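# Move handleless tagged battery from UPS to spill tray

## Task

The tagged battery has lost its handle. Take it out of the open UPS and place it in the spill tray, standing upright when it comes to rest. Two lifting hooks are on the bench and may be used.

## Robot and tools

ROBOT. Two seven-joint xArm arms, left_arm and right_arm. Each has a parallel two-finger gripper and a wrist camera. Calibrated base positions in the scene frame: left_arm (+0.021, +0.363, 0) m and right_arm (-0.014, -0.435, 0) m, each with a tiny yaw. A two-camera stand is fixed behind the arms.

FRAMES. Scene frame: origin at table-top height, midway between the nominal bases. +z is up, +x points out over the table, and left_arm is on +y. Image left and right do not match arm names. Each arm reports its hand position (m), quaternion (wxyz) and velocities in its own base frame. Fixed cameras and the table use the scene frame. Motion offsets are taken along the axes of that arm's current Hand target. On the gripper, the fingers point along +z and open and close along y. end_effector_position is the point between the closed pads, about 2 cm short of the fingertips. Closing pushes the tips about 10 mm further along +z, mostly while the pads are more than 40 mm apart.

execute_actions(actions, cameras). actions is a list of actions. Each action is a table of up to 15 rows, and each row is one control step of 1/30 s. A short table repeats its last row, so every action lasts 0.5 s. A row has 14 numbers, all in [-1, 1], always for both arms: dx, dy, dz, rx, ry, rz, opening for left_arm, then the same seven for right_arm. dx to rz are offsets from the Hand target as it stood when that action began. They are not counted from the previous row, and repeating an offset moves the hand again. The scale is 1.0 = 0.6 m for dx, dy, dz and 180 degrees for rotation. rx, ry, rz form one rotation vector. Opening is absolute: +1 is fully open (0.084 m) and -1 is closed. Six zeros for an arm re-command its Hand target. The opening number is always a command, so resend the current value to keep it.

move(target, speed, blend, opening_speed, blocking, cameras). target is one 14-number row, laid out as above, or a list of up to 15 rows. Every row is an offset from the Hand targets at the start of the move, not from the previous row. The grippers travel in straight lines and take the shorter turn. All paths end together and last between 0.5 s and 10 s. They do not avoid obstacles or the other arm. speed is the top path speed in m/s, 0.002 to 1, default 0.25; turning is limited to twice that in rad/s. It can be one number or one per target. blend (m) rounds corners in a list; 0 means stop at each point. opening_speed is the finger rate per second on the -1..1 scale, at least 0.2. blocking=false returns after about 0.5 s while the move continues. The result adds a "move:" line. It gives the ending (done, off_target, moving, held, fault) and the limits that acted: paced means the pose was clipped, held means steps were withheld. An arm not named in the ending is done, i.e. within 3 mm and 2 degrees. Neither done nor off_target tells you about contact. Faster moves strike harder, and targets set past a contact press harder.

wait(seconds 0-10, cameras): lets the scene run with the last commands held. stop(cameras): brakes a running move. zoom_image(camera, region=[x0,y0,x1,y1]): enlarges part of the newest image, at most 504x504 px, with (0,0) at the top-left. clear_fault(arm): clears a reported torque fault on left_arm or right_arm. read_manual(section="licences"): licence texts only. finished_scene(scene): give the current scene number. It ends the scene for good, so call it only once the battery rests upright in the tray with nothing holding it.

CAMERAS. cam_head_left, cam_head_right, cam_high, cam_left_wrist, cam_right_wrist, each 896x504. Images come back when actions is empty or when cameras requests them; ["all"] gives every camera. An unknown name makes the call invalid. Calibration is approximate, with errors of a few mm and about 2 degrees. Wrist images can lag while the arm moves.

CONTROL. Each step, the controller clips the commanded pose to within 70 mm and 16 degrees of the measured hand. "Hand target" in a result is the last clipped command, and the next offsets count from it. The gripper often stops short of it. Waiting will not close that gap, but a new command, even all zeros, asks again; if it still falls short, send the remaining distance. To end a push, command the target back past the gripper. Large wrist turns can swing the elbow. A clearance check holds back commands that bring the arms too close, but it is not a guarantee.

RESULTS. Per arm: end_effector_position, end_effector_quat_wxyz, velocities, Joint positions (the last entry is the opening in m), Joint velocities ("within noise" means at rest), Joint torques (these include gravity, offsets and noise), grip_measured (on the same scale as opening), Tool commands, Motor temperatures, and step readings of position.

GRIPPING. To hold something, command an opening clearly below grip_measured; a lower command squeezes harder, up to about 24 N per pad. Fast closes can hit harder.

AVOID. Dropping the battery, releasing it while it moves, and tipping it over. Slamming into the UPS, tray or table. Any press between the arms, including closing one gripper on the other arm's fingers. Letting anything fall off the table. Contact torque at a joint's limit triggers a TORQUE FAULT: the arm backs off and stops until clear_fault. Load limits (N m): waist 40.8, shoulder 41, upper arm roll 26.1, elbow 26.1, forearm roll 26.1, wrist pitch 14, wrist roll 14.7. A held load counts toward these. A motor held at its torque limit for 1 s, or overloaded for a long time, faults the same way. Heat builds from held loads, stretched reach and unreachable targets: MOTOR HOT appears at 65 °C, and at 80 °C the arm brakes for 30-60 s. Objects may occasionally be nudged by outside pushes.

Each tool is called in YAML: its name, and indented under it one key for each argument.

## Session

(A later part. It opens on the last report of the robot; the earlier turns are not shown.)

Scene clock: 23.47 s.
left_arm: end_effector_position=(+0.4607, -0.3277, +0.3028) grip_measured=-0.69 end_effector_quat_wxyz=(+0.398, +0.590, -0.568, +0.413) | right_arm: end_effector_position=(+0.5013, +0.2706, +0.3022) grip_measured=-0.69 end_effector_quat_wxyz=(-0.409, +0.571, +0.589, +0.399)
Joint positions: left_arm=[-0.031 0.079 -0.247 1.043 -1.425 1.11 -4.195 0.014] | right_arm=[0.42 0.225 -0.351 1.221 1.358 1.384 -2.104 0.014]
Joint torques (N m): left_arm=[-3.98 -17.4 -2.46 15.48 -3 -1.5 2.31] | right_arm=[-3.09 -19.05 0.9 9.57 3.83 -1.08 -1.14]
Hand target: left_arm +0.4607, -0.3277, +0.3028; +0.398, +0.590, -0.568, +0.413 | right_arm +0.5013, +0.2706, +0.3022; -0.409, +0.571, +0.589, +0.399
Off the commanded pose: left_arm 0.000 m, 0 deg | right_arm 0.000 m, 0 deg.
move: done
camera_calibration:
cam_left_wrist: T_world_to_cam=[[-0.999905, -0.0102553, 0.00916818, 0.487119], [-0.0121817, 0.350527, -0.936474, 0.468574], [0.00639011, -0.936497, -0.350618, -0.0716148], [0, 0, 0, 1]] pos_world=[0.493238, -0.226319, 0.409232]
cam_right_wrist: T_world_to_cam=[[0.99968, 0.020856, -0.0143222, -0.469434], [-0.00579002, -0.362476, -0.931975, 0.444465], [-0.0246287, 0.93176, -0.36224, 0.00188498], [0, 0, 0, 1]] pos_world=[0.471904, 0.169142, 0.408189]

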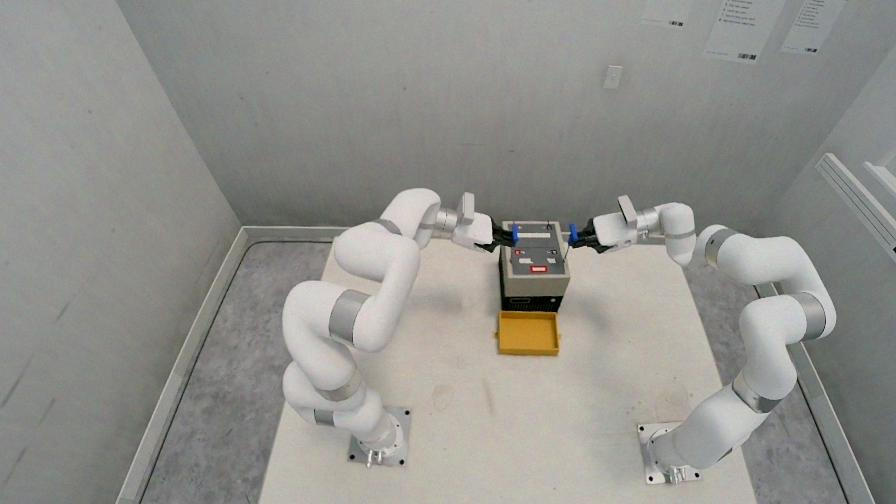

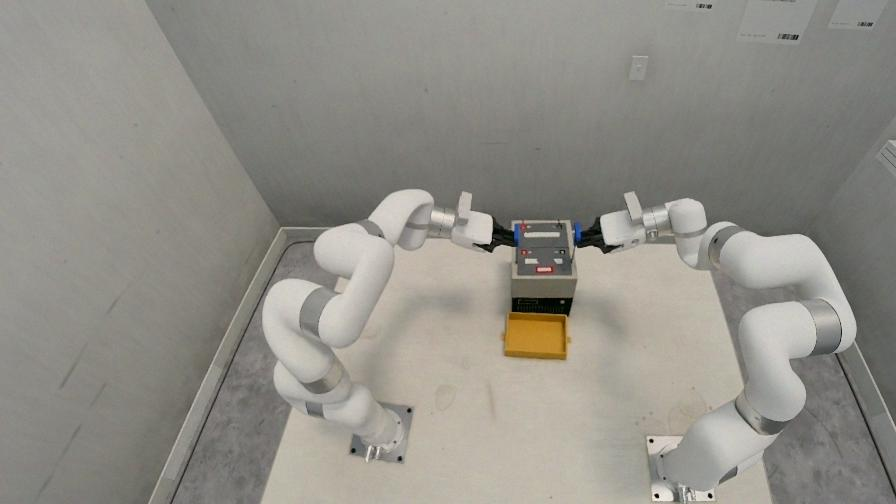

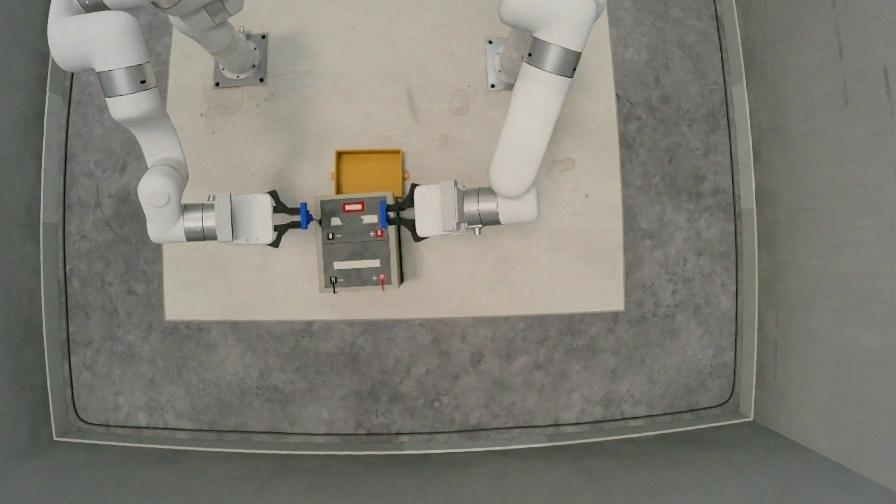

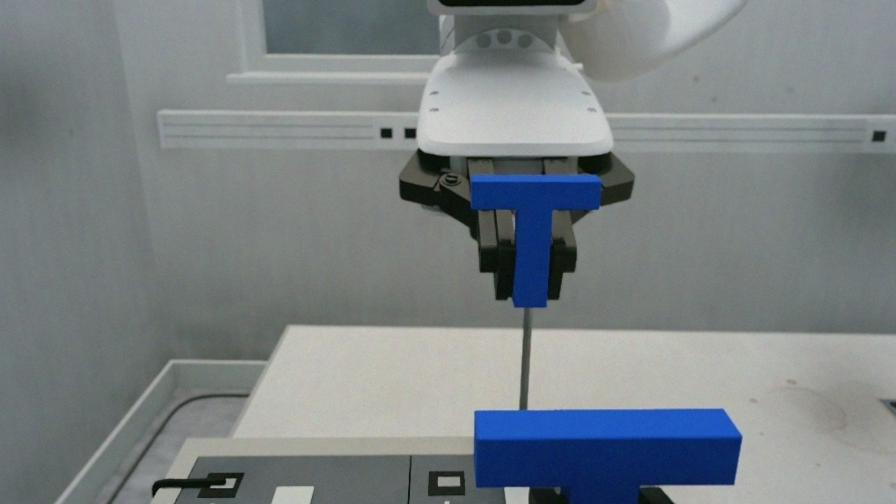

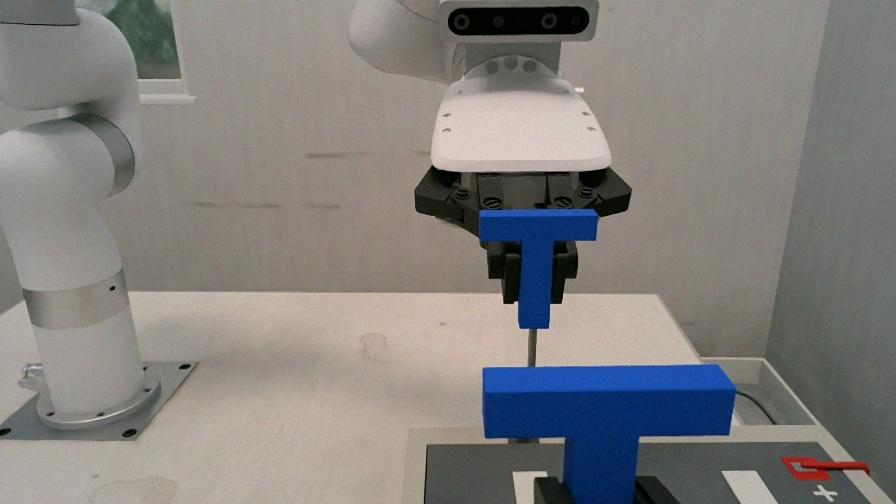

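move:
  target: [-0.0313,0,0.0114,0,0,0,-1,-0.0313,0,0.0114,0,0,0,-1]
  speed: 0.05
  cameras: ["cam_high","cam_head_right","cam_left_wrist","cam_right_wrist"]

zoom_image:
  camera: "cam_head_right"
  region: [500, 240, 590, 280]

zoom_image:
  camera: "cam_high"
  region: [300, 190, 400, 250]

zoom_image:
  camera: "cam_right_wrist"
  region: [400, 300, 620, 470]

Scene clock: 24.70 s.
left_arm: end_effector_position=(+0.4607, -0.3277, +0.2828) grip_measured=-0.69 end_effector_quat_wxyz=(+0.398, +0.590, -0.568, +0.413) | right_arm: end_effector_position=(+0.5014, +0.2705, +0.2822) grip_measured=-0.69 end_effector_quat_wxyz=(-0.409, +0.571, +0.589, +0.399)
Joint positions: left_arm=[-0.033 0.11 -0.249 1.027 -1.443 1.097 -4.146 0.014] | right_arm=[0.418 0.252 -0.349 1.205 1.375 1.379 -2.148 0.014]
Joint torques (N m): left_arm=[-4.31 -17.79 -2.63 15.1 -2.91 -1.41 2.2] | right_arm=[-4.04 -19.24 -0.1 9.38 3.58 -1.15 -1.17]
Hand target: left_arm +0.4607, -0.3277, +0.2828; +0.398, +0.590, -0.568, +0.413 | right_arm +0.5014, +0.2705, +0.2822; -0.409, +0.571, +0.589, +0.399
Off the commanded pose: left_arm 0.000 m, 0 deg | right_arm 0.000 m, 0 deg.
move: done
camera_calibration:
cam_left_wrist: T_world_to_cam=[[-0.999905, -0.0102553, 0.00916818, 0.487302], [-0.0121817, 0.350527, -0.936474, 0.449845], [0.00639011, -0.936497, -0.350618, -0.0786271], [0, 0, 0, 1]] pos_world=[0.493238, -0.226319, 0.389232]
cam_right_wrist: T_world_to_cam=[[0.999677, 0.0209154, -0.0144505, -0.469677], [-0.00588795, -0.36248, -0.931973, 0.425835], [-0.0247306, 0.931757, -0.362239, -0.00521836], [0, 0, 0, 1]] pos_world=[0.471903, 0.169042, 0.388189]
Images, in order (width x height): cam_head_right 896x504, cam_high 896x504, cam_left_wrist 896x504, cam_right_wrist 896x504.

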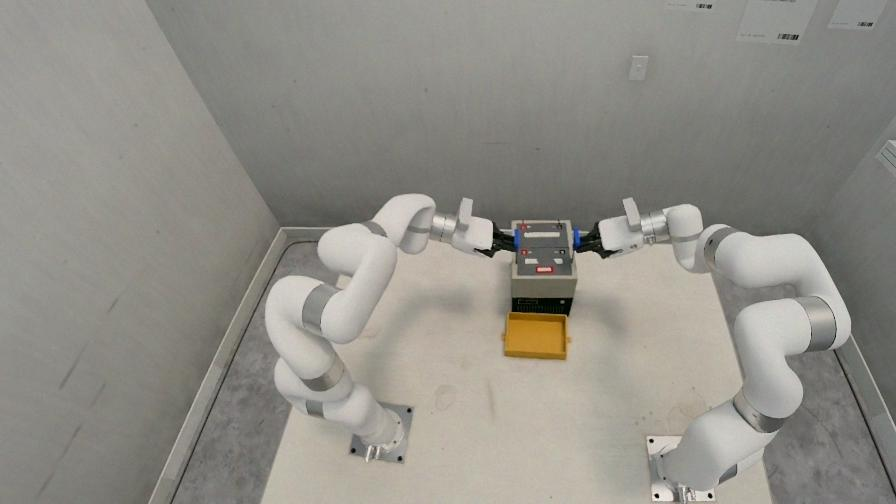

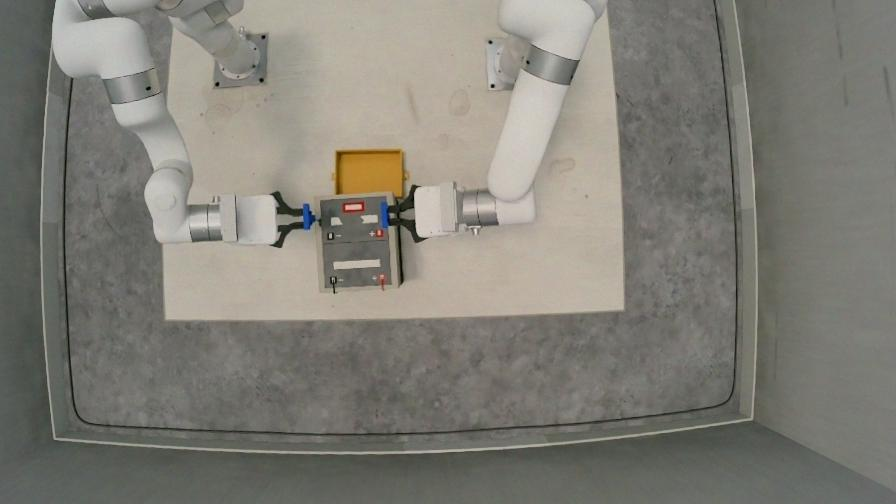

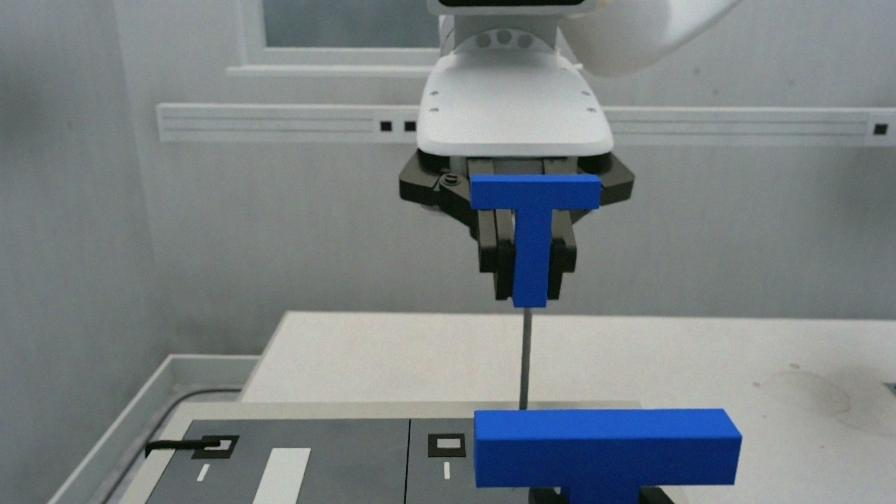

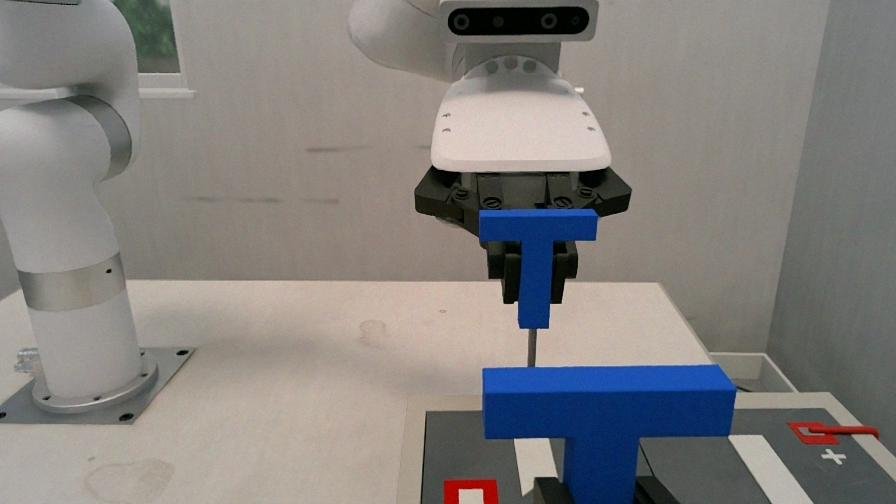

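Scaled by 5.600 from the camera's 896x504 image, which has a finer 1280x720 frame.

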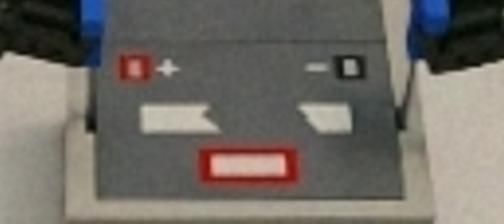

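Scaled by 5.040 from the camera's 896x504 image, which has a finer 1280x720 frame.

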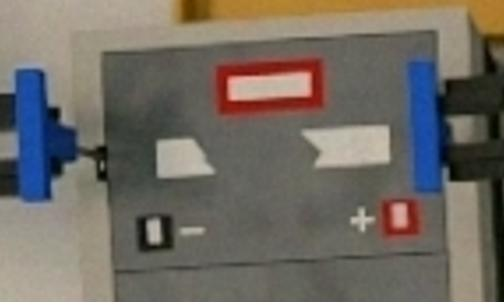

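Scaled by 2.291 from the camera's 896x504 image, which has a finer 1280x720 frame.

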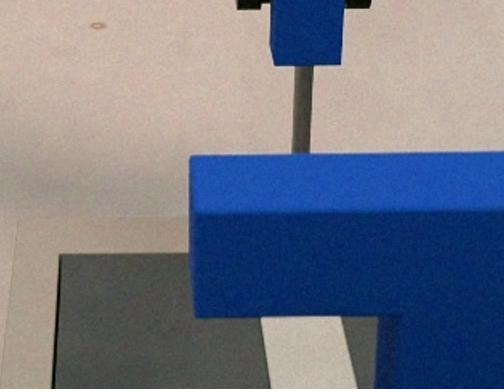

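move:
  target:
    - [-0.0423,0,0.0154,0,0,0,-1,-0.0501,0,0.0182,0,0,0,-1]
    - [-0.0423,0,0.0154,0,0,0,-1,-0.0501,0,0.0182,0,0,0,0.9]
  speed: 0.06
  opening_speed: 1.5
  cameras: ["cam_left_wrist","cam_right_wrist","cam_head_right"]

Scene clock: 27.73 s.
left_arm: end_effector_position=(+0.4607, -0.3277, +0.2558) grip_measured=-0.69 end_effector_quat_wxyz=(+0.398, +0.590, -0.568, +0.413) | right_arm: end_effector_position=(+0.5015, +0.2704, +0.2502) grip_measured=+0.90 end_effector_quat_wxyz=(-0.409, +0.571, +0.589, +0.399)
Joint positions: left_arm=[-0.036 0.155 -0.251 1.011 -1.467 1.081 -4.079 0.014] | right_arm=[0.412 0.302 -0.343 1.184 1.403 1.372 -2.217 0.08]
Joint torques (N m): left_arm=[-1.97 -2.39 2.75 -0.71 1.06 -5.48 2.18] | right_arm=[-3.21 -34.68 0.59 12.02 3.6 1.69 -0.6]
Hand target: left_arm +0.4607, -0.3277, +0.2558; +0.398, +0.590, -0.568, +0.413 | right_arm +0.5015, +0.2704, +0.2502; -0.409, +0.571, +0.589, +0.399
Off the commanded pose: left_arm 0.000 m, 0 deg | right_arm 0.000 m, 0 deg.
move: done
camera_calibration:
cam_left_wrist: T_world_to_cam=[[-0.999904, -0.0102905, 0.00926172, 0.487507], [-0.0122816, 0.350524, -0.936473, 0.424608], [0.00639029, -0.936497, -0.350617, -0.0880947], [0, 0, 0, 1]] pos_world=[0.493238, -0.226319, 0.362232]
cam_right_wrist: T_world_to_cam=[[0.999677, 0.0209154, -0.0144505, -0.470335], [-0.00588795, -0.36248, -0.931973, 0.39594], [-0.0247306, 0.931757, -0.362239, -0.0166187], [0, 0, 0, 1]] pos_world=[0.472103, 0.168842, 0.356189]
Images, in order (width x height): cam_head_right 896x504, cam_left_wrist 896x504, cam_right_wrist 896x504.

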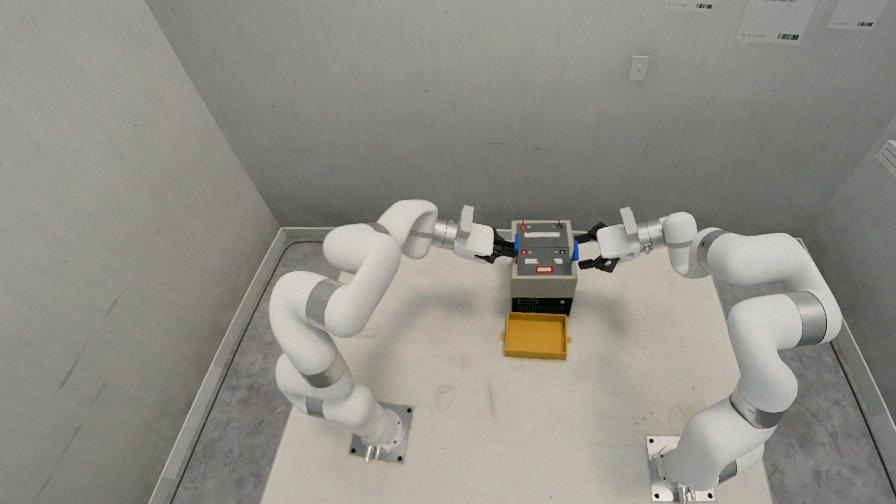

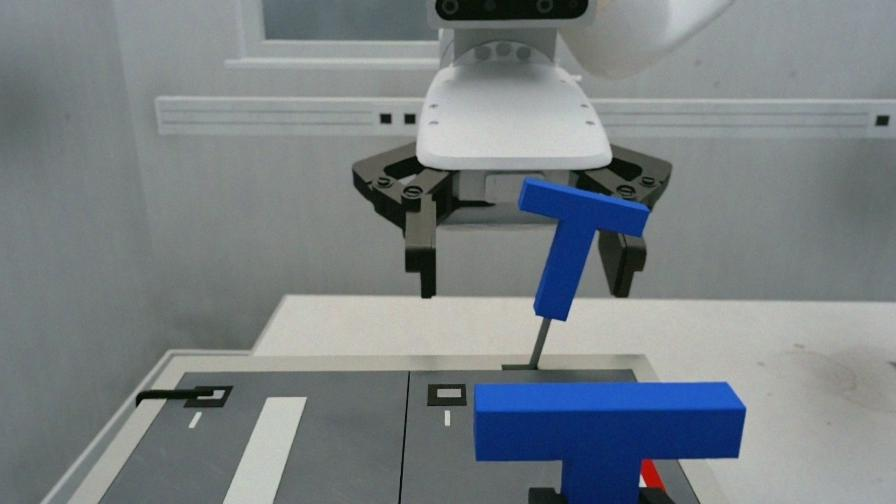

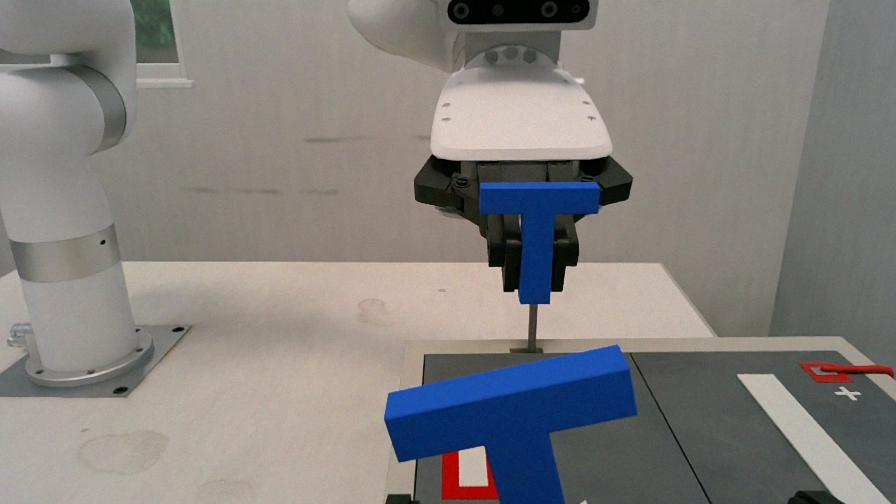

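move:
  target:
    - [0,0,0,0,0,0,-1,-0.0428,-0.001,-0.1175,0,0,0,1]
    - [0,0,0,0,0,0,-1,0.0163,-0.204,-0.0523,-0.4887,0.0632,0.1105,1]
    - [0,0,0,0,0,0,-1,0.0145,-0.1765,0.0336,-0.4887,0.0632,0.1105,1]
  speed: 0.3
  blend: [0.01,0.01,0]
  cameras: ["cam_left_wrist","cam_right_wrist","cam_high"]

zoom_image:
  camera: "cam_high"
  region: [280, 170, 400, 250]

Scene clock: 32.90 s.
left_arm: end_effector_position=(+0.4607, -0.3277, +0.2558) grip_measured=-0.69 end_effector_quat_wxyz=(+0.398, +0.590, -0.568, +0.413) | right_arm: end_effector_position=(+0.3950, +0.2893, +0.2511) grip_measured=+1.00 end_effector_quat_wxyz=(-0.008, +0.739, +0.012, +0.674)
Joint positions: left_arm=[-0.036 0.155 -0.251 1.011 -1.467 1.081 -4.079 0.014] | right_arm=[0.488 -0.139 0.51 0.53 4.294 1.092 -3.702 0.084]
Joint torques (N m): left_arm=[-1.14 -2.7 2.82 -0.68 4.24 -5.16 1.8] | right_arm=[-0.83 -6.71 1.29 11.1 -2.67 2.84 -1.26]
Motor temperatures (°C): left_arm=[28 33 34 38 32 31 33] | right_arm=[32 33 35 36 32 40 33]
Hand target: left_arm +0.4607, -0.3277, +0.2558; +0.398, +0.590, -0.568, +0.413 | right_arm +0.3950, +0.2893, +0.2510; -0.008, +0.739, +0.012, +0.674
Off the commanded pose: left_arm 0.000 m, 0 deg | right_arm 0.000 m, 0 deg.
move: done
camera_calibration:
cam_left_wrist: T_world_to_cam=[[-0.999904, -0.0102905, 0.00926172, 0.487507], [-0.0122816, 0.350524, -0.936473, 0.424608], [0.00639029, -0.936497, -0.350617, -0.0880947], [0, 0, 0, 1]] pos_world=[0.493238, -0.226319, 0.362232]
cam_right_wrist: T_world_to_cam=[[0.0258655, -0.999568, -0.0139426, 0.315569], [-0.109123, 0.0110407, -0.993967, 0.351193], [0.993692, 0.0272309, -0.10879, -0.240876], [0, 0, 0, 1]] pos_world=[0.269517, 0.318114, 0.327269]
Images, in order (width x height): cam_high 896x504, cam_left_wrist 896x504, cam_right_wrist 896x504.

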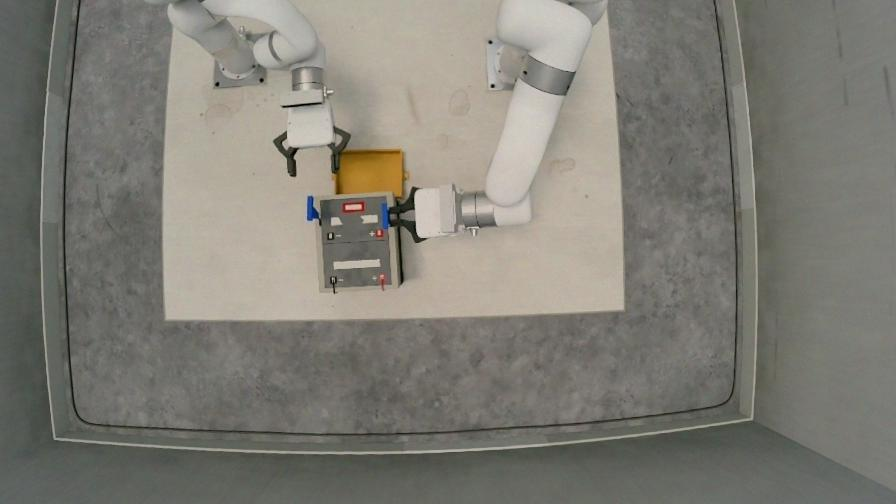

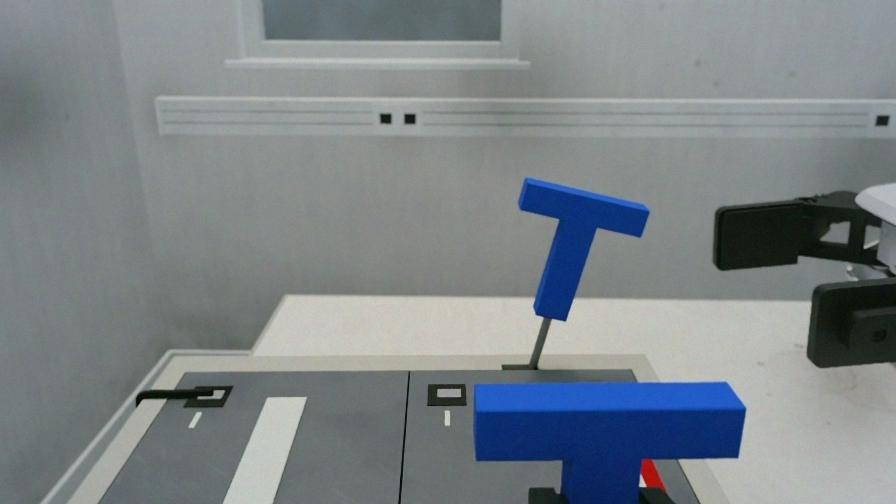

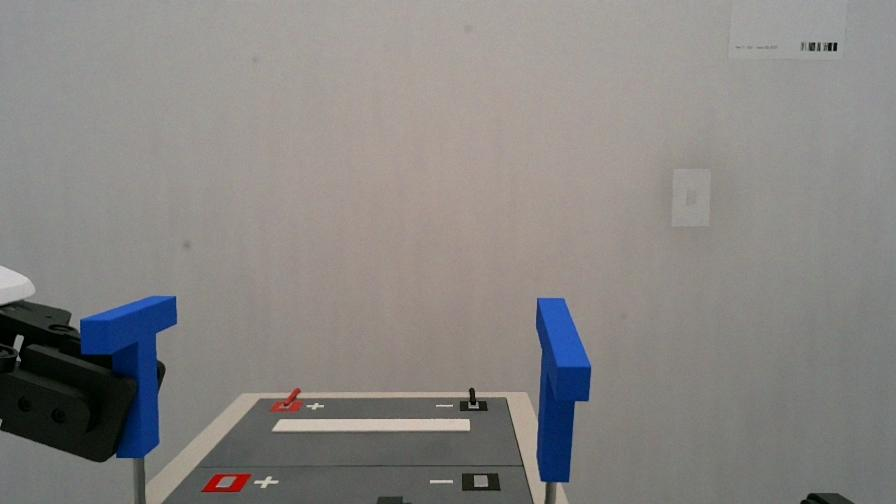

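Scaled by 4.200 from the camera's 896x504 image, which has a finer 1280x720 frame.

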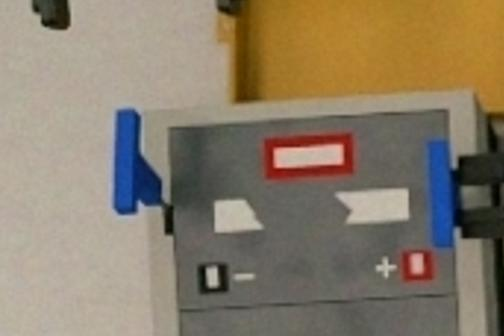

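move:
  target:
    - [0,0,0,0,0,0,-1,0.0118,0.0036,0.1155,0,0,0,1]
    - [0,0,0,0,0,0,-1,0.0118,0.0036,0.1155,0,0,0,-1]
  speed: 0.12
  opening_speed: 1.5
  cameras: ["cam_left_wrist","cam_right_wrist"]

Scene clock: 35.70 s.
left_arm: end_effector_position=(+0.4607, -0.3277, +0.2558) grip_measured=-0.69 end_effector_quat_wxyz=(+0.398, +0.590, -0.568, +0.413) | right_arm: end_effector_position=(+0.4647, +0.2891, +0.2517) grip_measured=-0.78 end_effector_quat_wxyz=(-0.008, +0.739, +0.012, +0.674)
Joint positions: left_arm=[-0.036 0.155 -0.251 1.011 -1.467 1.081 -4.079 0.014] | right_arm=[0.403 0.009 0.429 0.68 4.118 1.047 -3.693 0.01]
Joint torques (N m): left_arm=[-1.21 -2.9 2.76 -0.62 4.42 -5.03 1.58] | right_arm=[-3.33 -11.09 -1.83 11.02 -1.55 0.59 -0.95]
Hand target: left_arm +0.4607, -0.3277, +0.2558; +0.398, +0.590, -0.568, +0.413 | right_arm +0.4647, +0.2891, +0.2517; -0.008, +0.739, +0.012, +0.674
Off the commanded pose: left_arm 0.000 m, 0 deg | right_arm 0.000 m, 0 deg.
move: done
camera_calibration:
cam_left_wrist: T_world_to_cam=[[-0.999904, -0.0102905, 0.00926172, 0.487507], [-0.0122816, 0.350524, -0.936473, 0.424608], [0.00639029, -0.936497, -0.350617, -0.0880947], [0, 0, 0, 1]] pos_world=[0.493238, -0.226319, 0.362232]
cam_right_wrist: T_world_to_cam=[[0.0258748, -0.999569, -0.0138399, 0.313538], [-0.109119, 0.0109377, -0.993968, 0.359429], [0.993692, 0.0272289, -0.108789, -0.310065], [0, 0, 0, 1]] pos_world=[0.339217, 0.317914, 0.327869]
Images, in order (width x height): cam_left_wrist 896x504, cam_right_wrist 896x504.

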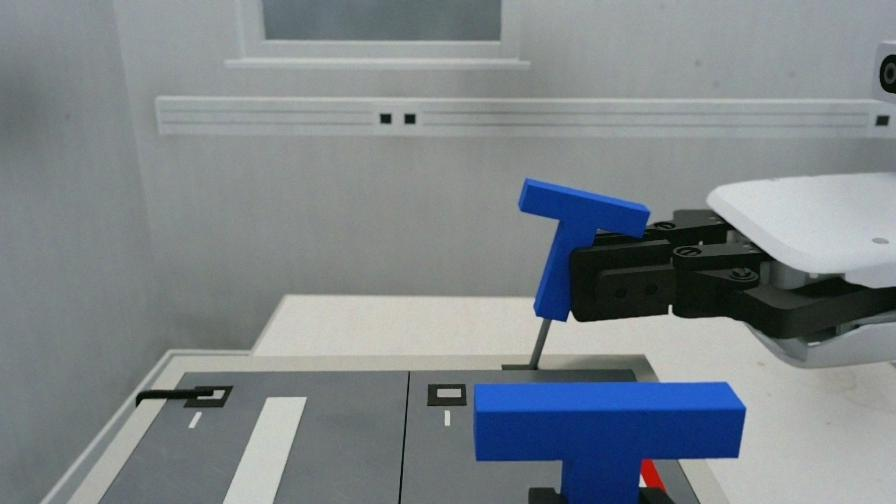

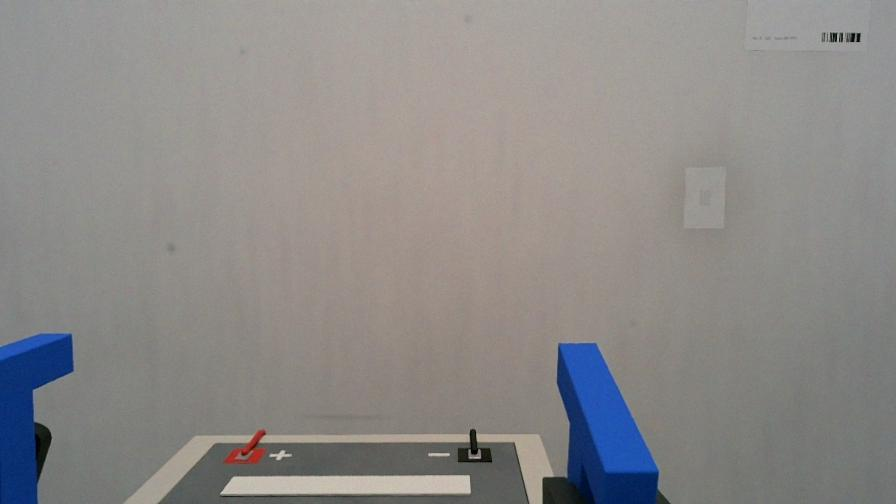

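move:
  target:
    - [0,0,0,0,0,0,-1,0,0,0,0,0,0,0.0]
    - [0,0,0,0,0,0,-1,-0.001,0,0.015,0,0,0,0.0]
    - [0,0,0,0,0,0,-1,-0.001,0,0.015,0,0,0,-1]
  speed: 0.1
  opening_speed: 1.5
  cameras: ["cam_left_wrist"]

zoom_image:
  camera: "cam_left_wrist"
  region: [480, 160, 700, 390]

Scene clock: 38.50 s.
left_arm: end_effector_position=(+0.4607, -0.3277, +0.2558) grip_measured=-0.69 end_effector_quat_wxyz=(+0.398, +0.590, -0.568, +0.413) | right_arm: end_effector_position=(+0.4736, +0.2894, +0.2503) grip_measured=-0.78 end_effector_quat_wxyz=(-0.008, +0.739, +0.012, +0.674)
Joint positions: left_arm=[-0.036 0.155 -0.251 1.011 -1.467 1.081 -4.079 0.014] | right_arm=[0.395 0.033 0.42 0.701 4.097 1.045 -3.691 0.01]
Joint torques (N m): left_arm=[-1.13 -3.08 2.51 -0.65 4.47 -4.82 1.15] | right_arm=[-3.76 -11.74 -2.84 11.07 -2.24 0.54 1.16]
Hand target: left_arm +0.4607, -0.3277, +0.2558; +0.398, +0.590, -0.568, +0.413 | right_arm +0.4736, +0.2893, +0.2503; -0.008, +0.739, +0.012, +0.674
Off the commanded pose: left_arm 0.000 m, 0 deg | right_arm 0.000 m, 0 deg.
move: done
camera_calibration:
cam_left_wrist: T_world_to_cam=[[-0.999904, -0.0102905, 0.00926172, 0.487507], [-0.0122816, 0.350524, -0.936473, 0.424608], [0.00639029, -0.936497, -0.350617, -0.0880947], [0, 0, 0, 1]] pos_world=[0.493238, -0.226319, 0.362232]
Images, in order (width x height): cam_left_wrist 896x504.

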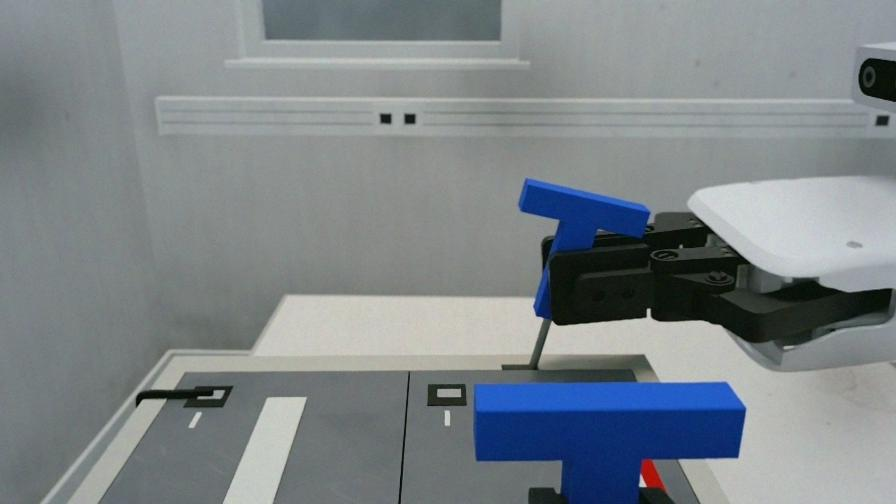

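Scaled by 2.191 from the camera's 896x504 image, which has a finer 1280x720 frame.

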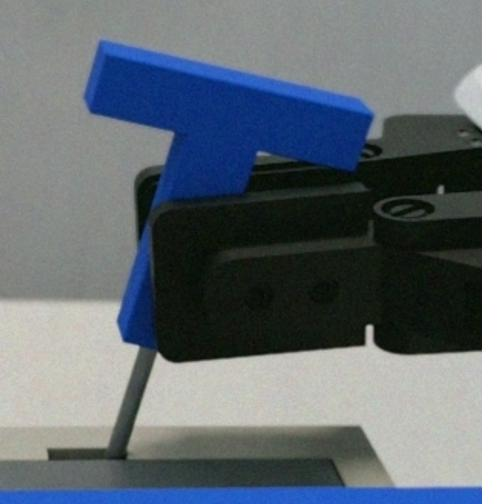

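move:
  target: [0,0,0,0,0,0,-1,0.018,0.001,0.0289,0,-0.0861,0,-1]
  speed: 0.08
  cameras: ["cam_left_wrist"]

zoom_image:
  camera: "cam_left_wrist"
  region: [450, 150, 670, 390]

Scene clock: 41.30 s.
left_arm: end_effector_position=(+0.4607, -0.3277, +0.2558) grip_measured=-0.69 end_effector_quat_wxyz=(+0.398, +0.590, -0.568, +0.413) | right_arm: end_effector_position=(+0.4919, +0.2893, +0.2595) grip_measured=-0.78 end_effector_quat_wxyz=(-0.006, +0.823, +0.013, +0.568)
Joint positions: left_arm=[-0.036 0.155 -0.251 1.011 -1.467 1.081 -4.079 0.014] | right_arm=[0.329 -0.019 0.355 0.839 4.354 0.653 -4.003 0.01]
Joint torques (N m): left_arm=[-1.19 -3.19 2.4 -0.48 4.49 -4.53 0.87] | right_arm=[-5.22 -24.84 -5.53 12.02 2.86 0.44 -1.75]
Hand target: left_arm +0.4607, -0.3277, +0.2558; +0.398, +0.590, -0.568, +0.413 | right_arm +0.4919, +0.2893, +0.2594; -0.006, +0.823, +0.013, +0.568
Off the commanded pose: left_arm 0.000 m, 0 deg | right_arm 0.000 m, 0 deg.
move: done
camera_calibration:
cam_left_wrist: T_world_to_cam=[[-0.999904, -0.0102905, 0.00926172, 0.487507], [-0.0122816, 0.350524, -0.936473, 0.424608], [0.00639029, -0.936497, -0.350617, -0.0880947], [0, 0, 0, 1]] pos_world=[0.493238, -0.226319, 0.362232]
Images, in order (width x height): cam_left_wrist 896x504.

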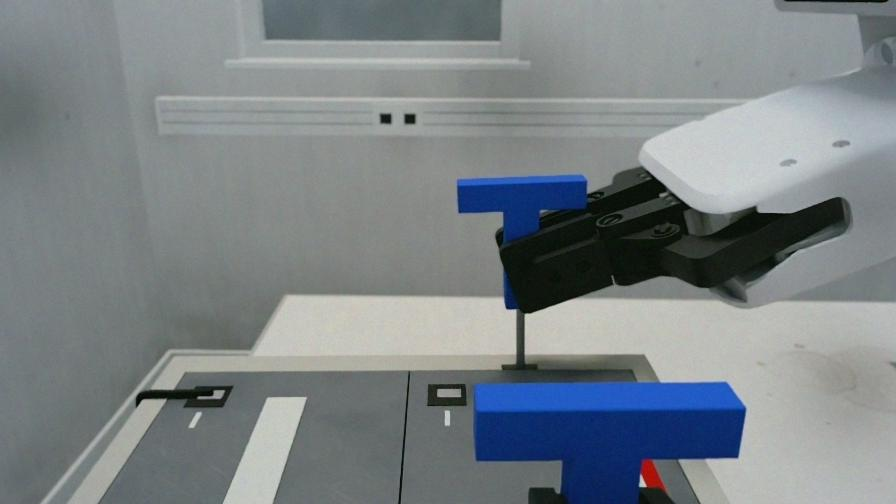

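Scaled by 2.100 from the camera's 896x504 image, which has a finer 1280x720 frame.

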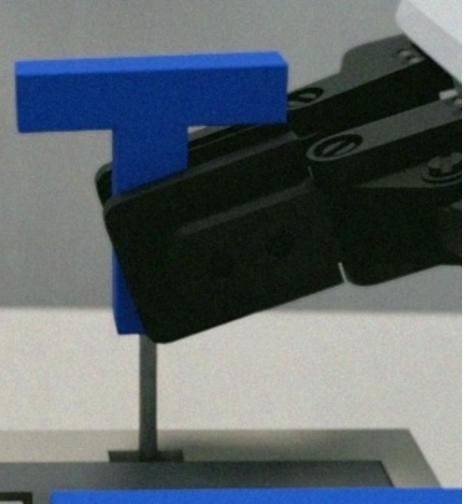

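move:
  target:
    - [0.0047,0,-0.0017,0,0,0,-1,0,0,0,0,0,0,-1]
    - [0.0055,0.0119,0.0005,0.1175,0,-0.0427,-1,0.0005,0.007,0.0013,0.1168,0,-0.0448,-1]
    - [0.0078,0.022,0.0069,0.235,0,-0.0855,-1,0.0019,0.013,0.005,0.2335,0,-0.0895,-1]
    - [0.0113,0.0288,0.0164,0.3525,0,-0.128,-1,0.0041,0.0169,0.0106,0.35,0,-0.134,-1]
    - [0.0154,0.0312,0.0276,0.47,0,-0.171,-1,0.0066,0.0183,0.0171,0.467,0,-0.179,-1]
  blend: [0,0.002,0.002,0.002,0]
  cameras: ["all"]

zoom_image:
  camera: "cam_high"
  region: [300, 150, 420, 260]

Scene clock: 46.27 s.
left_arm: end_effector_position=(+0.4427, -0.3470, +0.2588) grip_measured=-0.69 end_effector_quat_wxyz=(-0.011, +0.819, +0.016, +0.574) | right_arm: end_effector_position=(+0.5032, +0.2786, +0.2596) grip_measured=-0.78 end_effector_quat_wxyz=(-0.404, +0.575, +0.593, +0.394)
Joint positions: left_arm=[-0.123 0.043 -0.819 0.873 -4.572 0.925 -2.228 0.014] | right_arm=[0.147 0.274 -0.02 1.199 1.329 1.277 -2.166 0.01]
Joint torques (N m): left_arm=[-4.2 -10.2 -2.72 21.2 -1.92 2.36 2.24] | right_arm=[-3.91 -20.55 -1.47 12.59 -1.14 1.57 1.16]
Hand target: left_arm +0.4427, -0.3471, +0.2588; -0.011, +0.819, +0.016, +0.574 | right_arm +0.5032, +0.2787, +0.2595; -0.404, +0.575, +0.593, +0.394
Off the commanded pose: left_arm 0.000 m, 0 deg | right_arm 0.000 m, 0 deg.
move: done
camera_calibration:
cam_left_wrist: T_world_to_cam=[[0.0107205, -0.999902, 0.00899547, -0.321576], [-0.350225, -0.0121808, -0.936586, 0.457777], [0.936604, 0.00689024, -0.350321, -0.189563], [0, 0, 0, 1]] pos_world=[0.341318, -0.314662, 0.365232]
cam_right_wrist: T_world_to_cam=[[0.999671, 0.0210509, -0.014636, -0.472042], [-0.00557934, -0.378558, -0.925561, 0.410277], [-0.0250244, 0.925338, -0.378316, -0.0148447], [0, 0, 0, 1]] pos_world=[0.473804, 0.178987, 0.367212]

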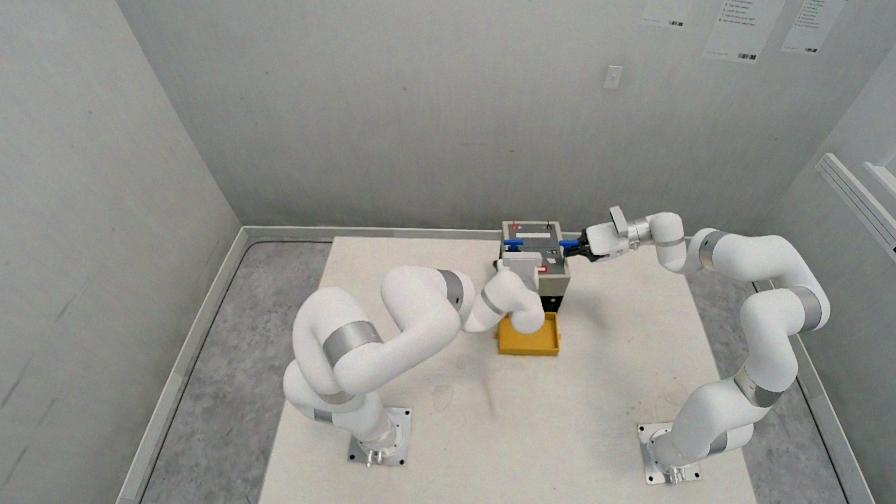

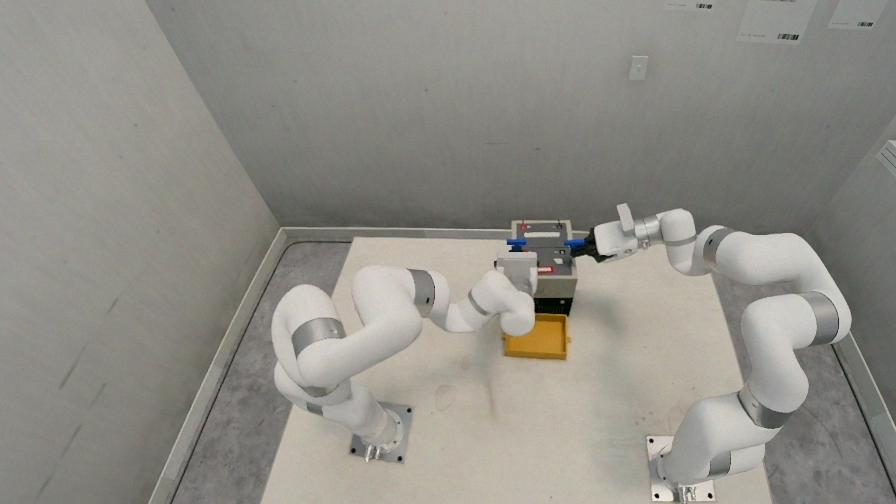

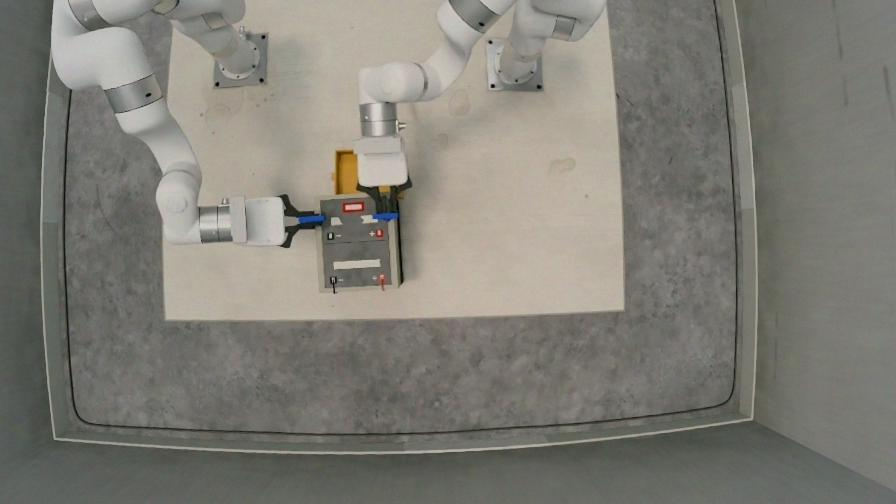

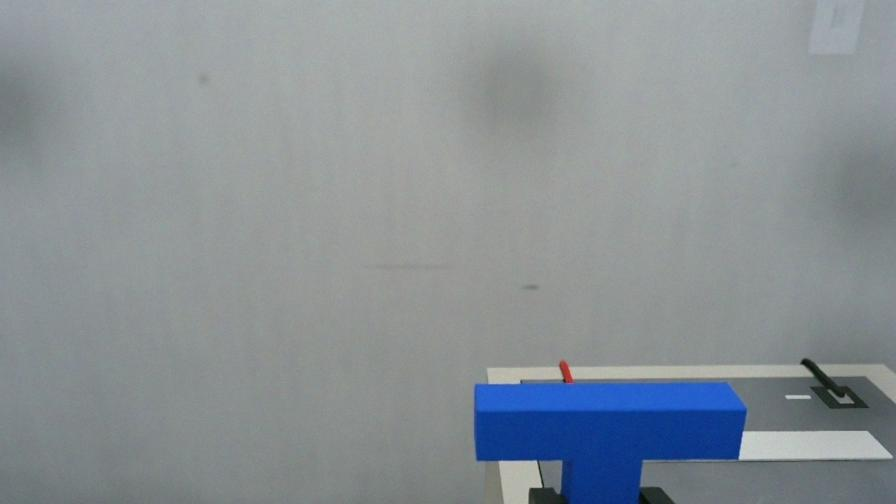

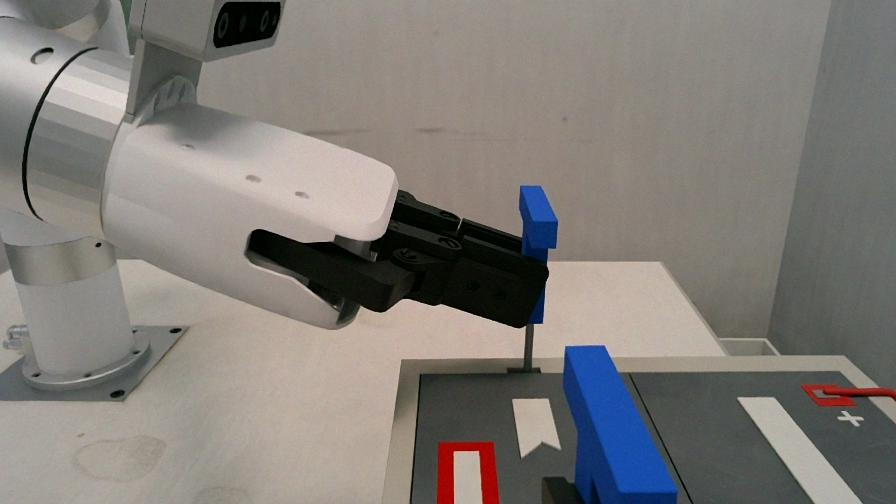

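Scaled by 4.200 from the camera's 896x504 image, which has a finer 1280x720 frame.

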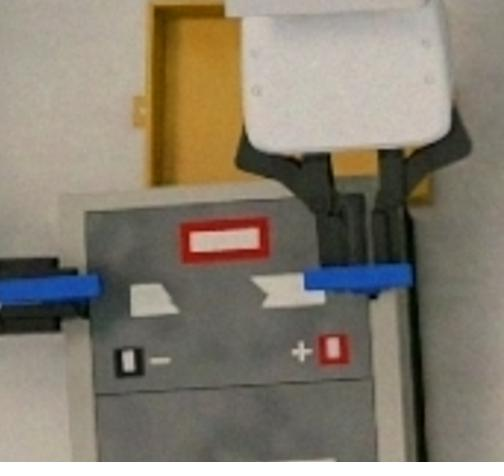

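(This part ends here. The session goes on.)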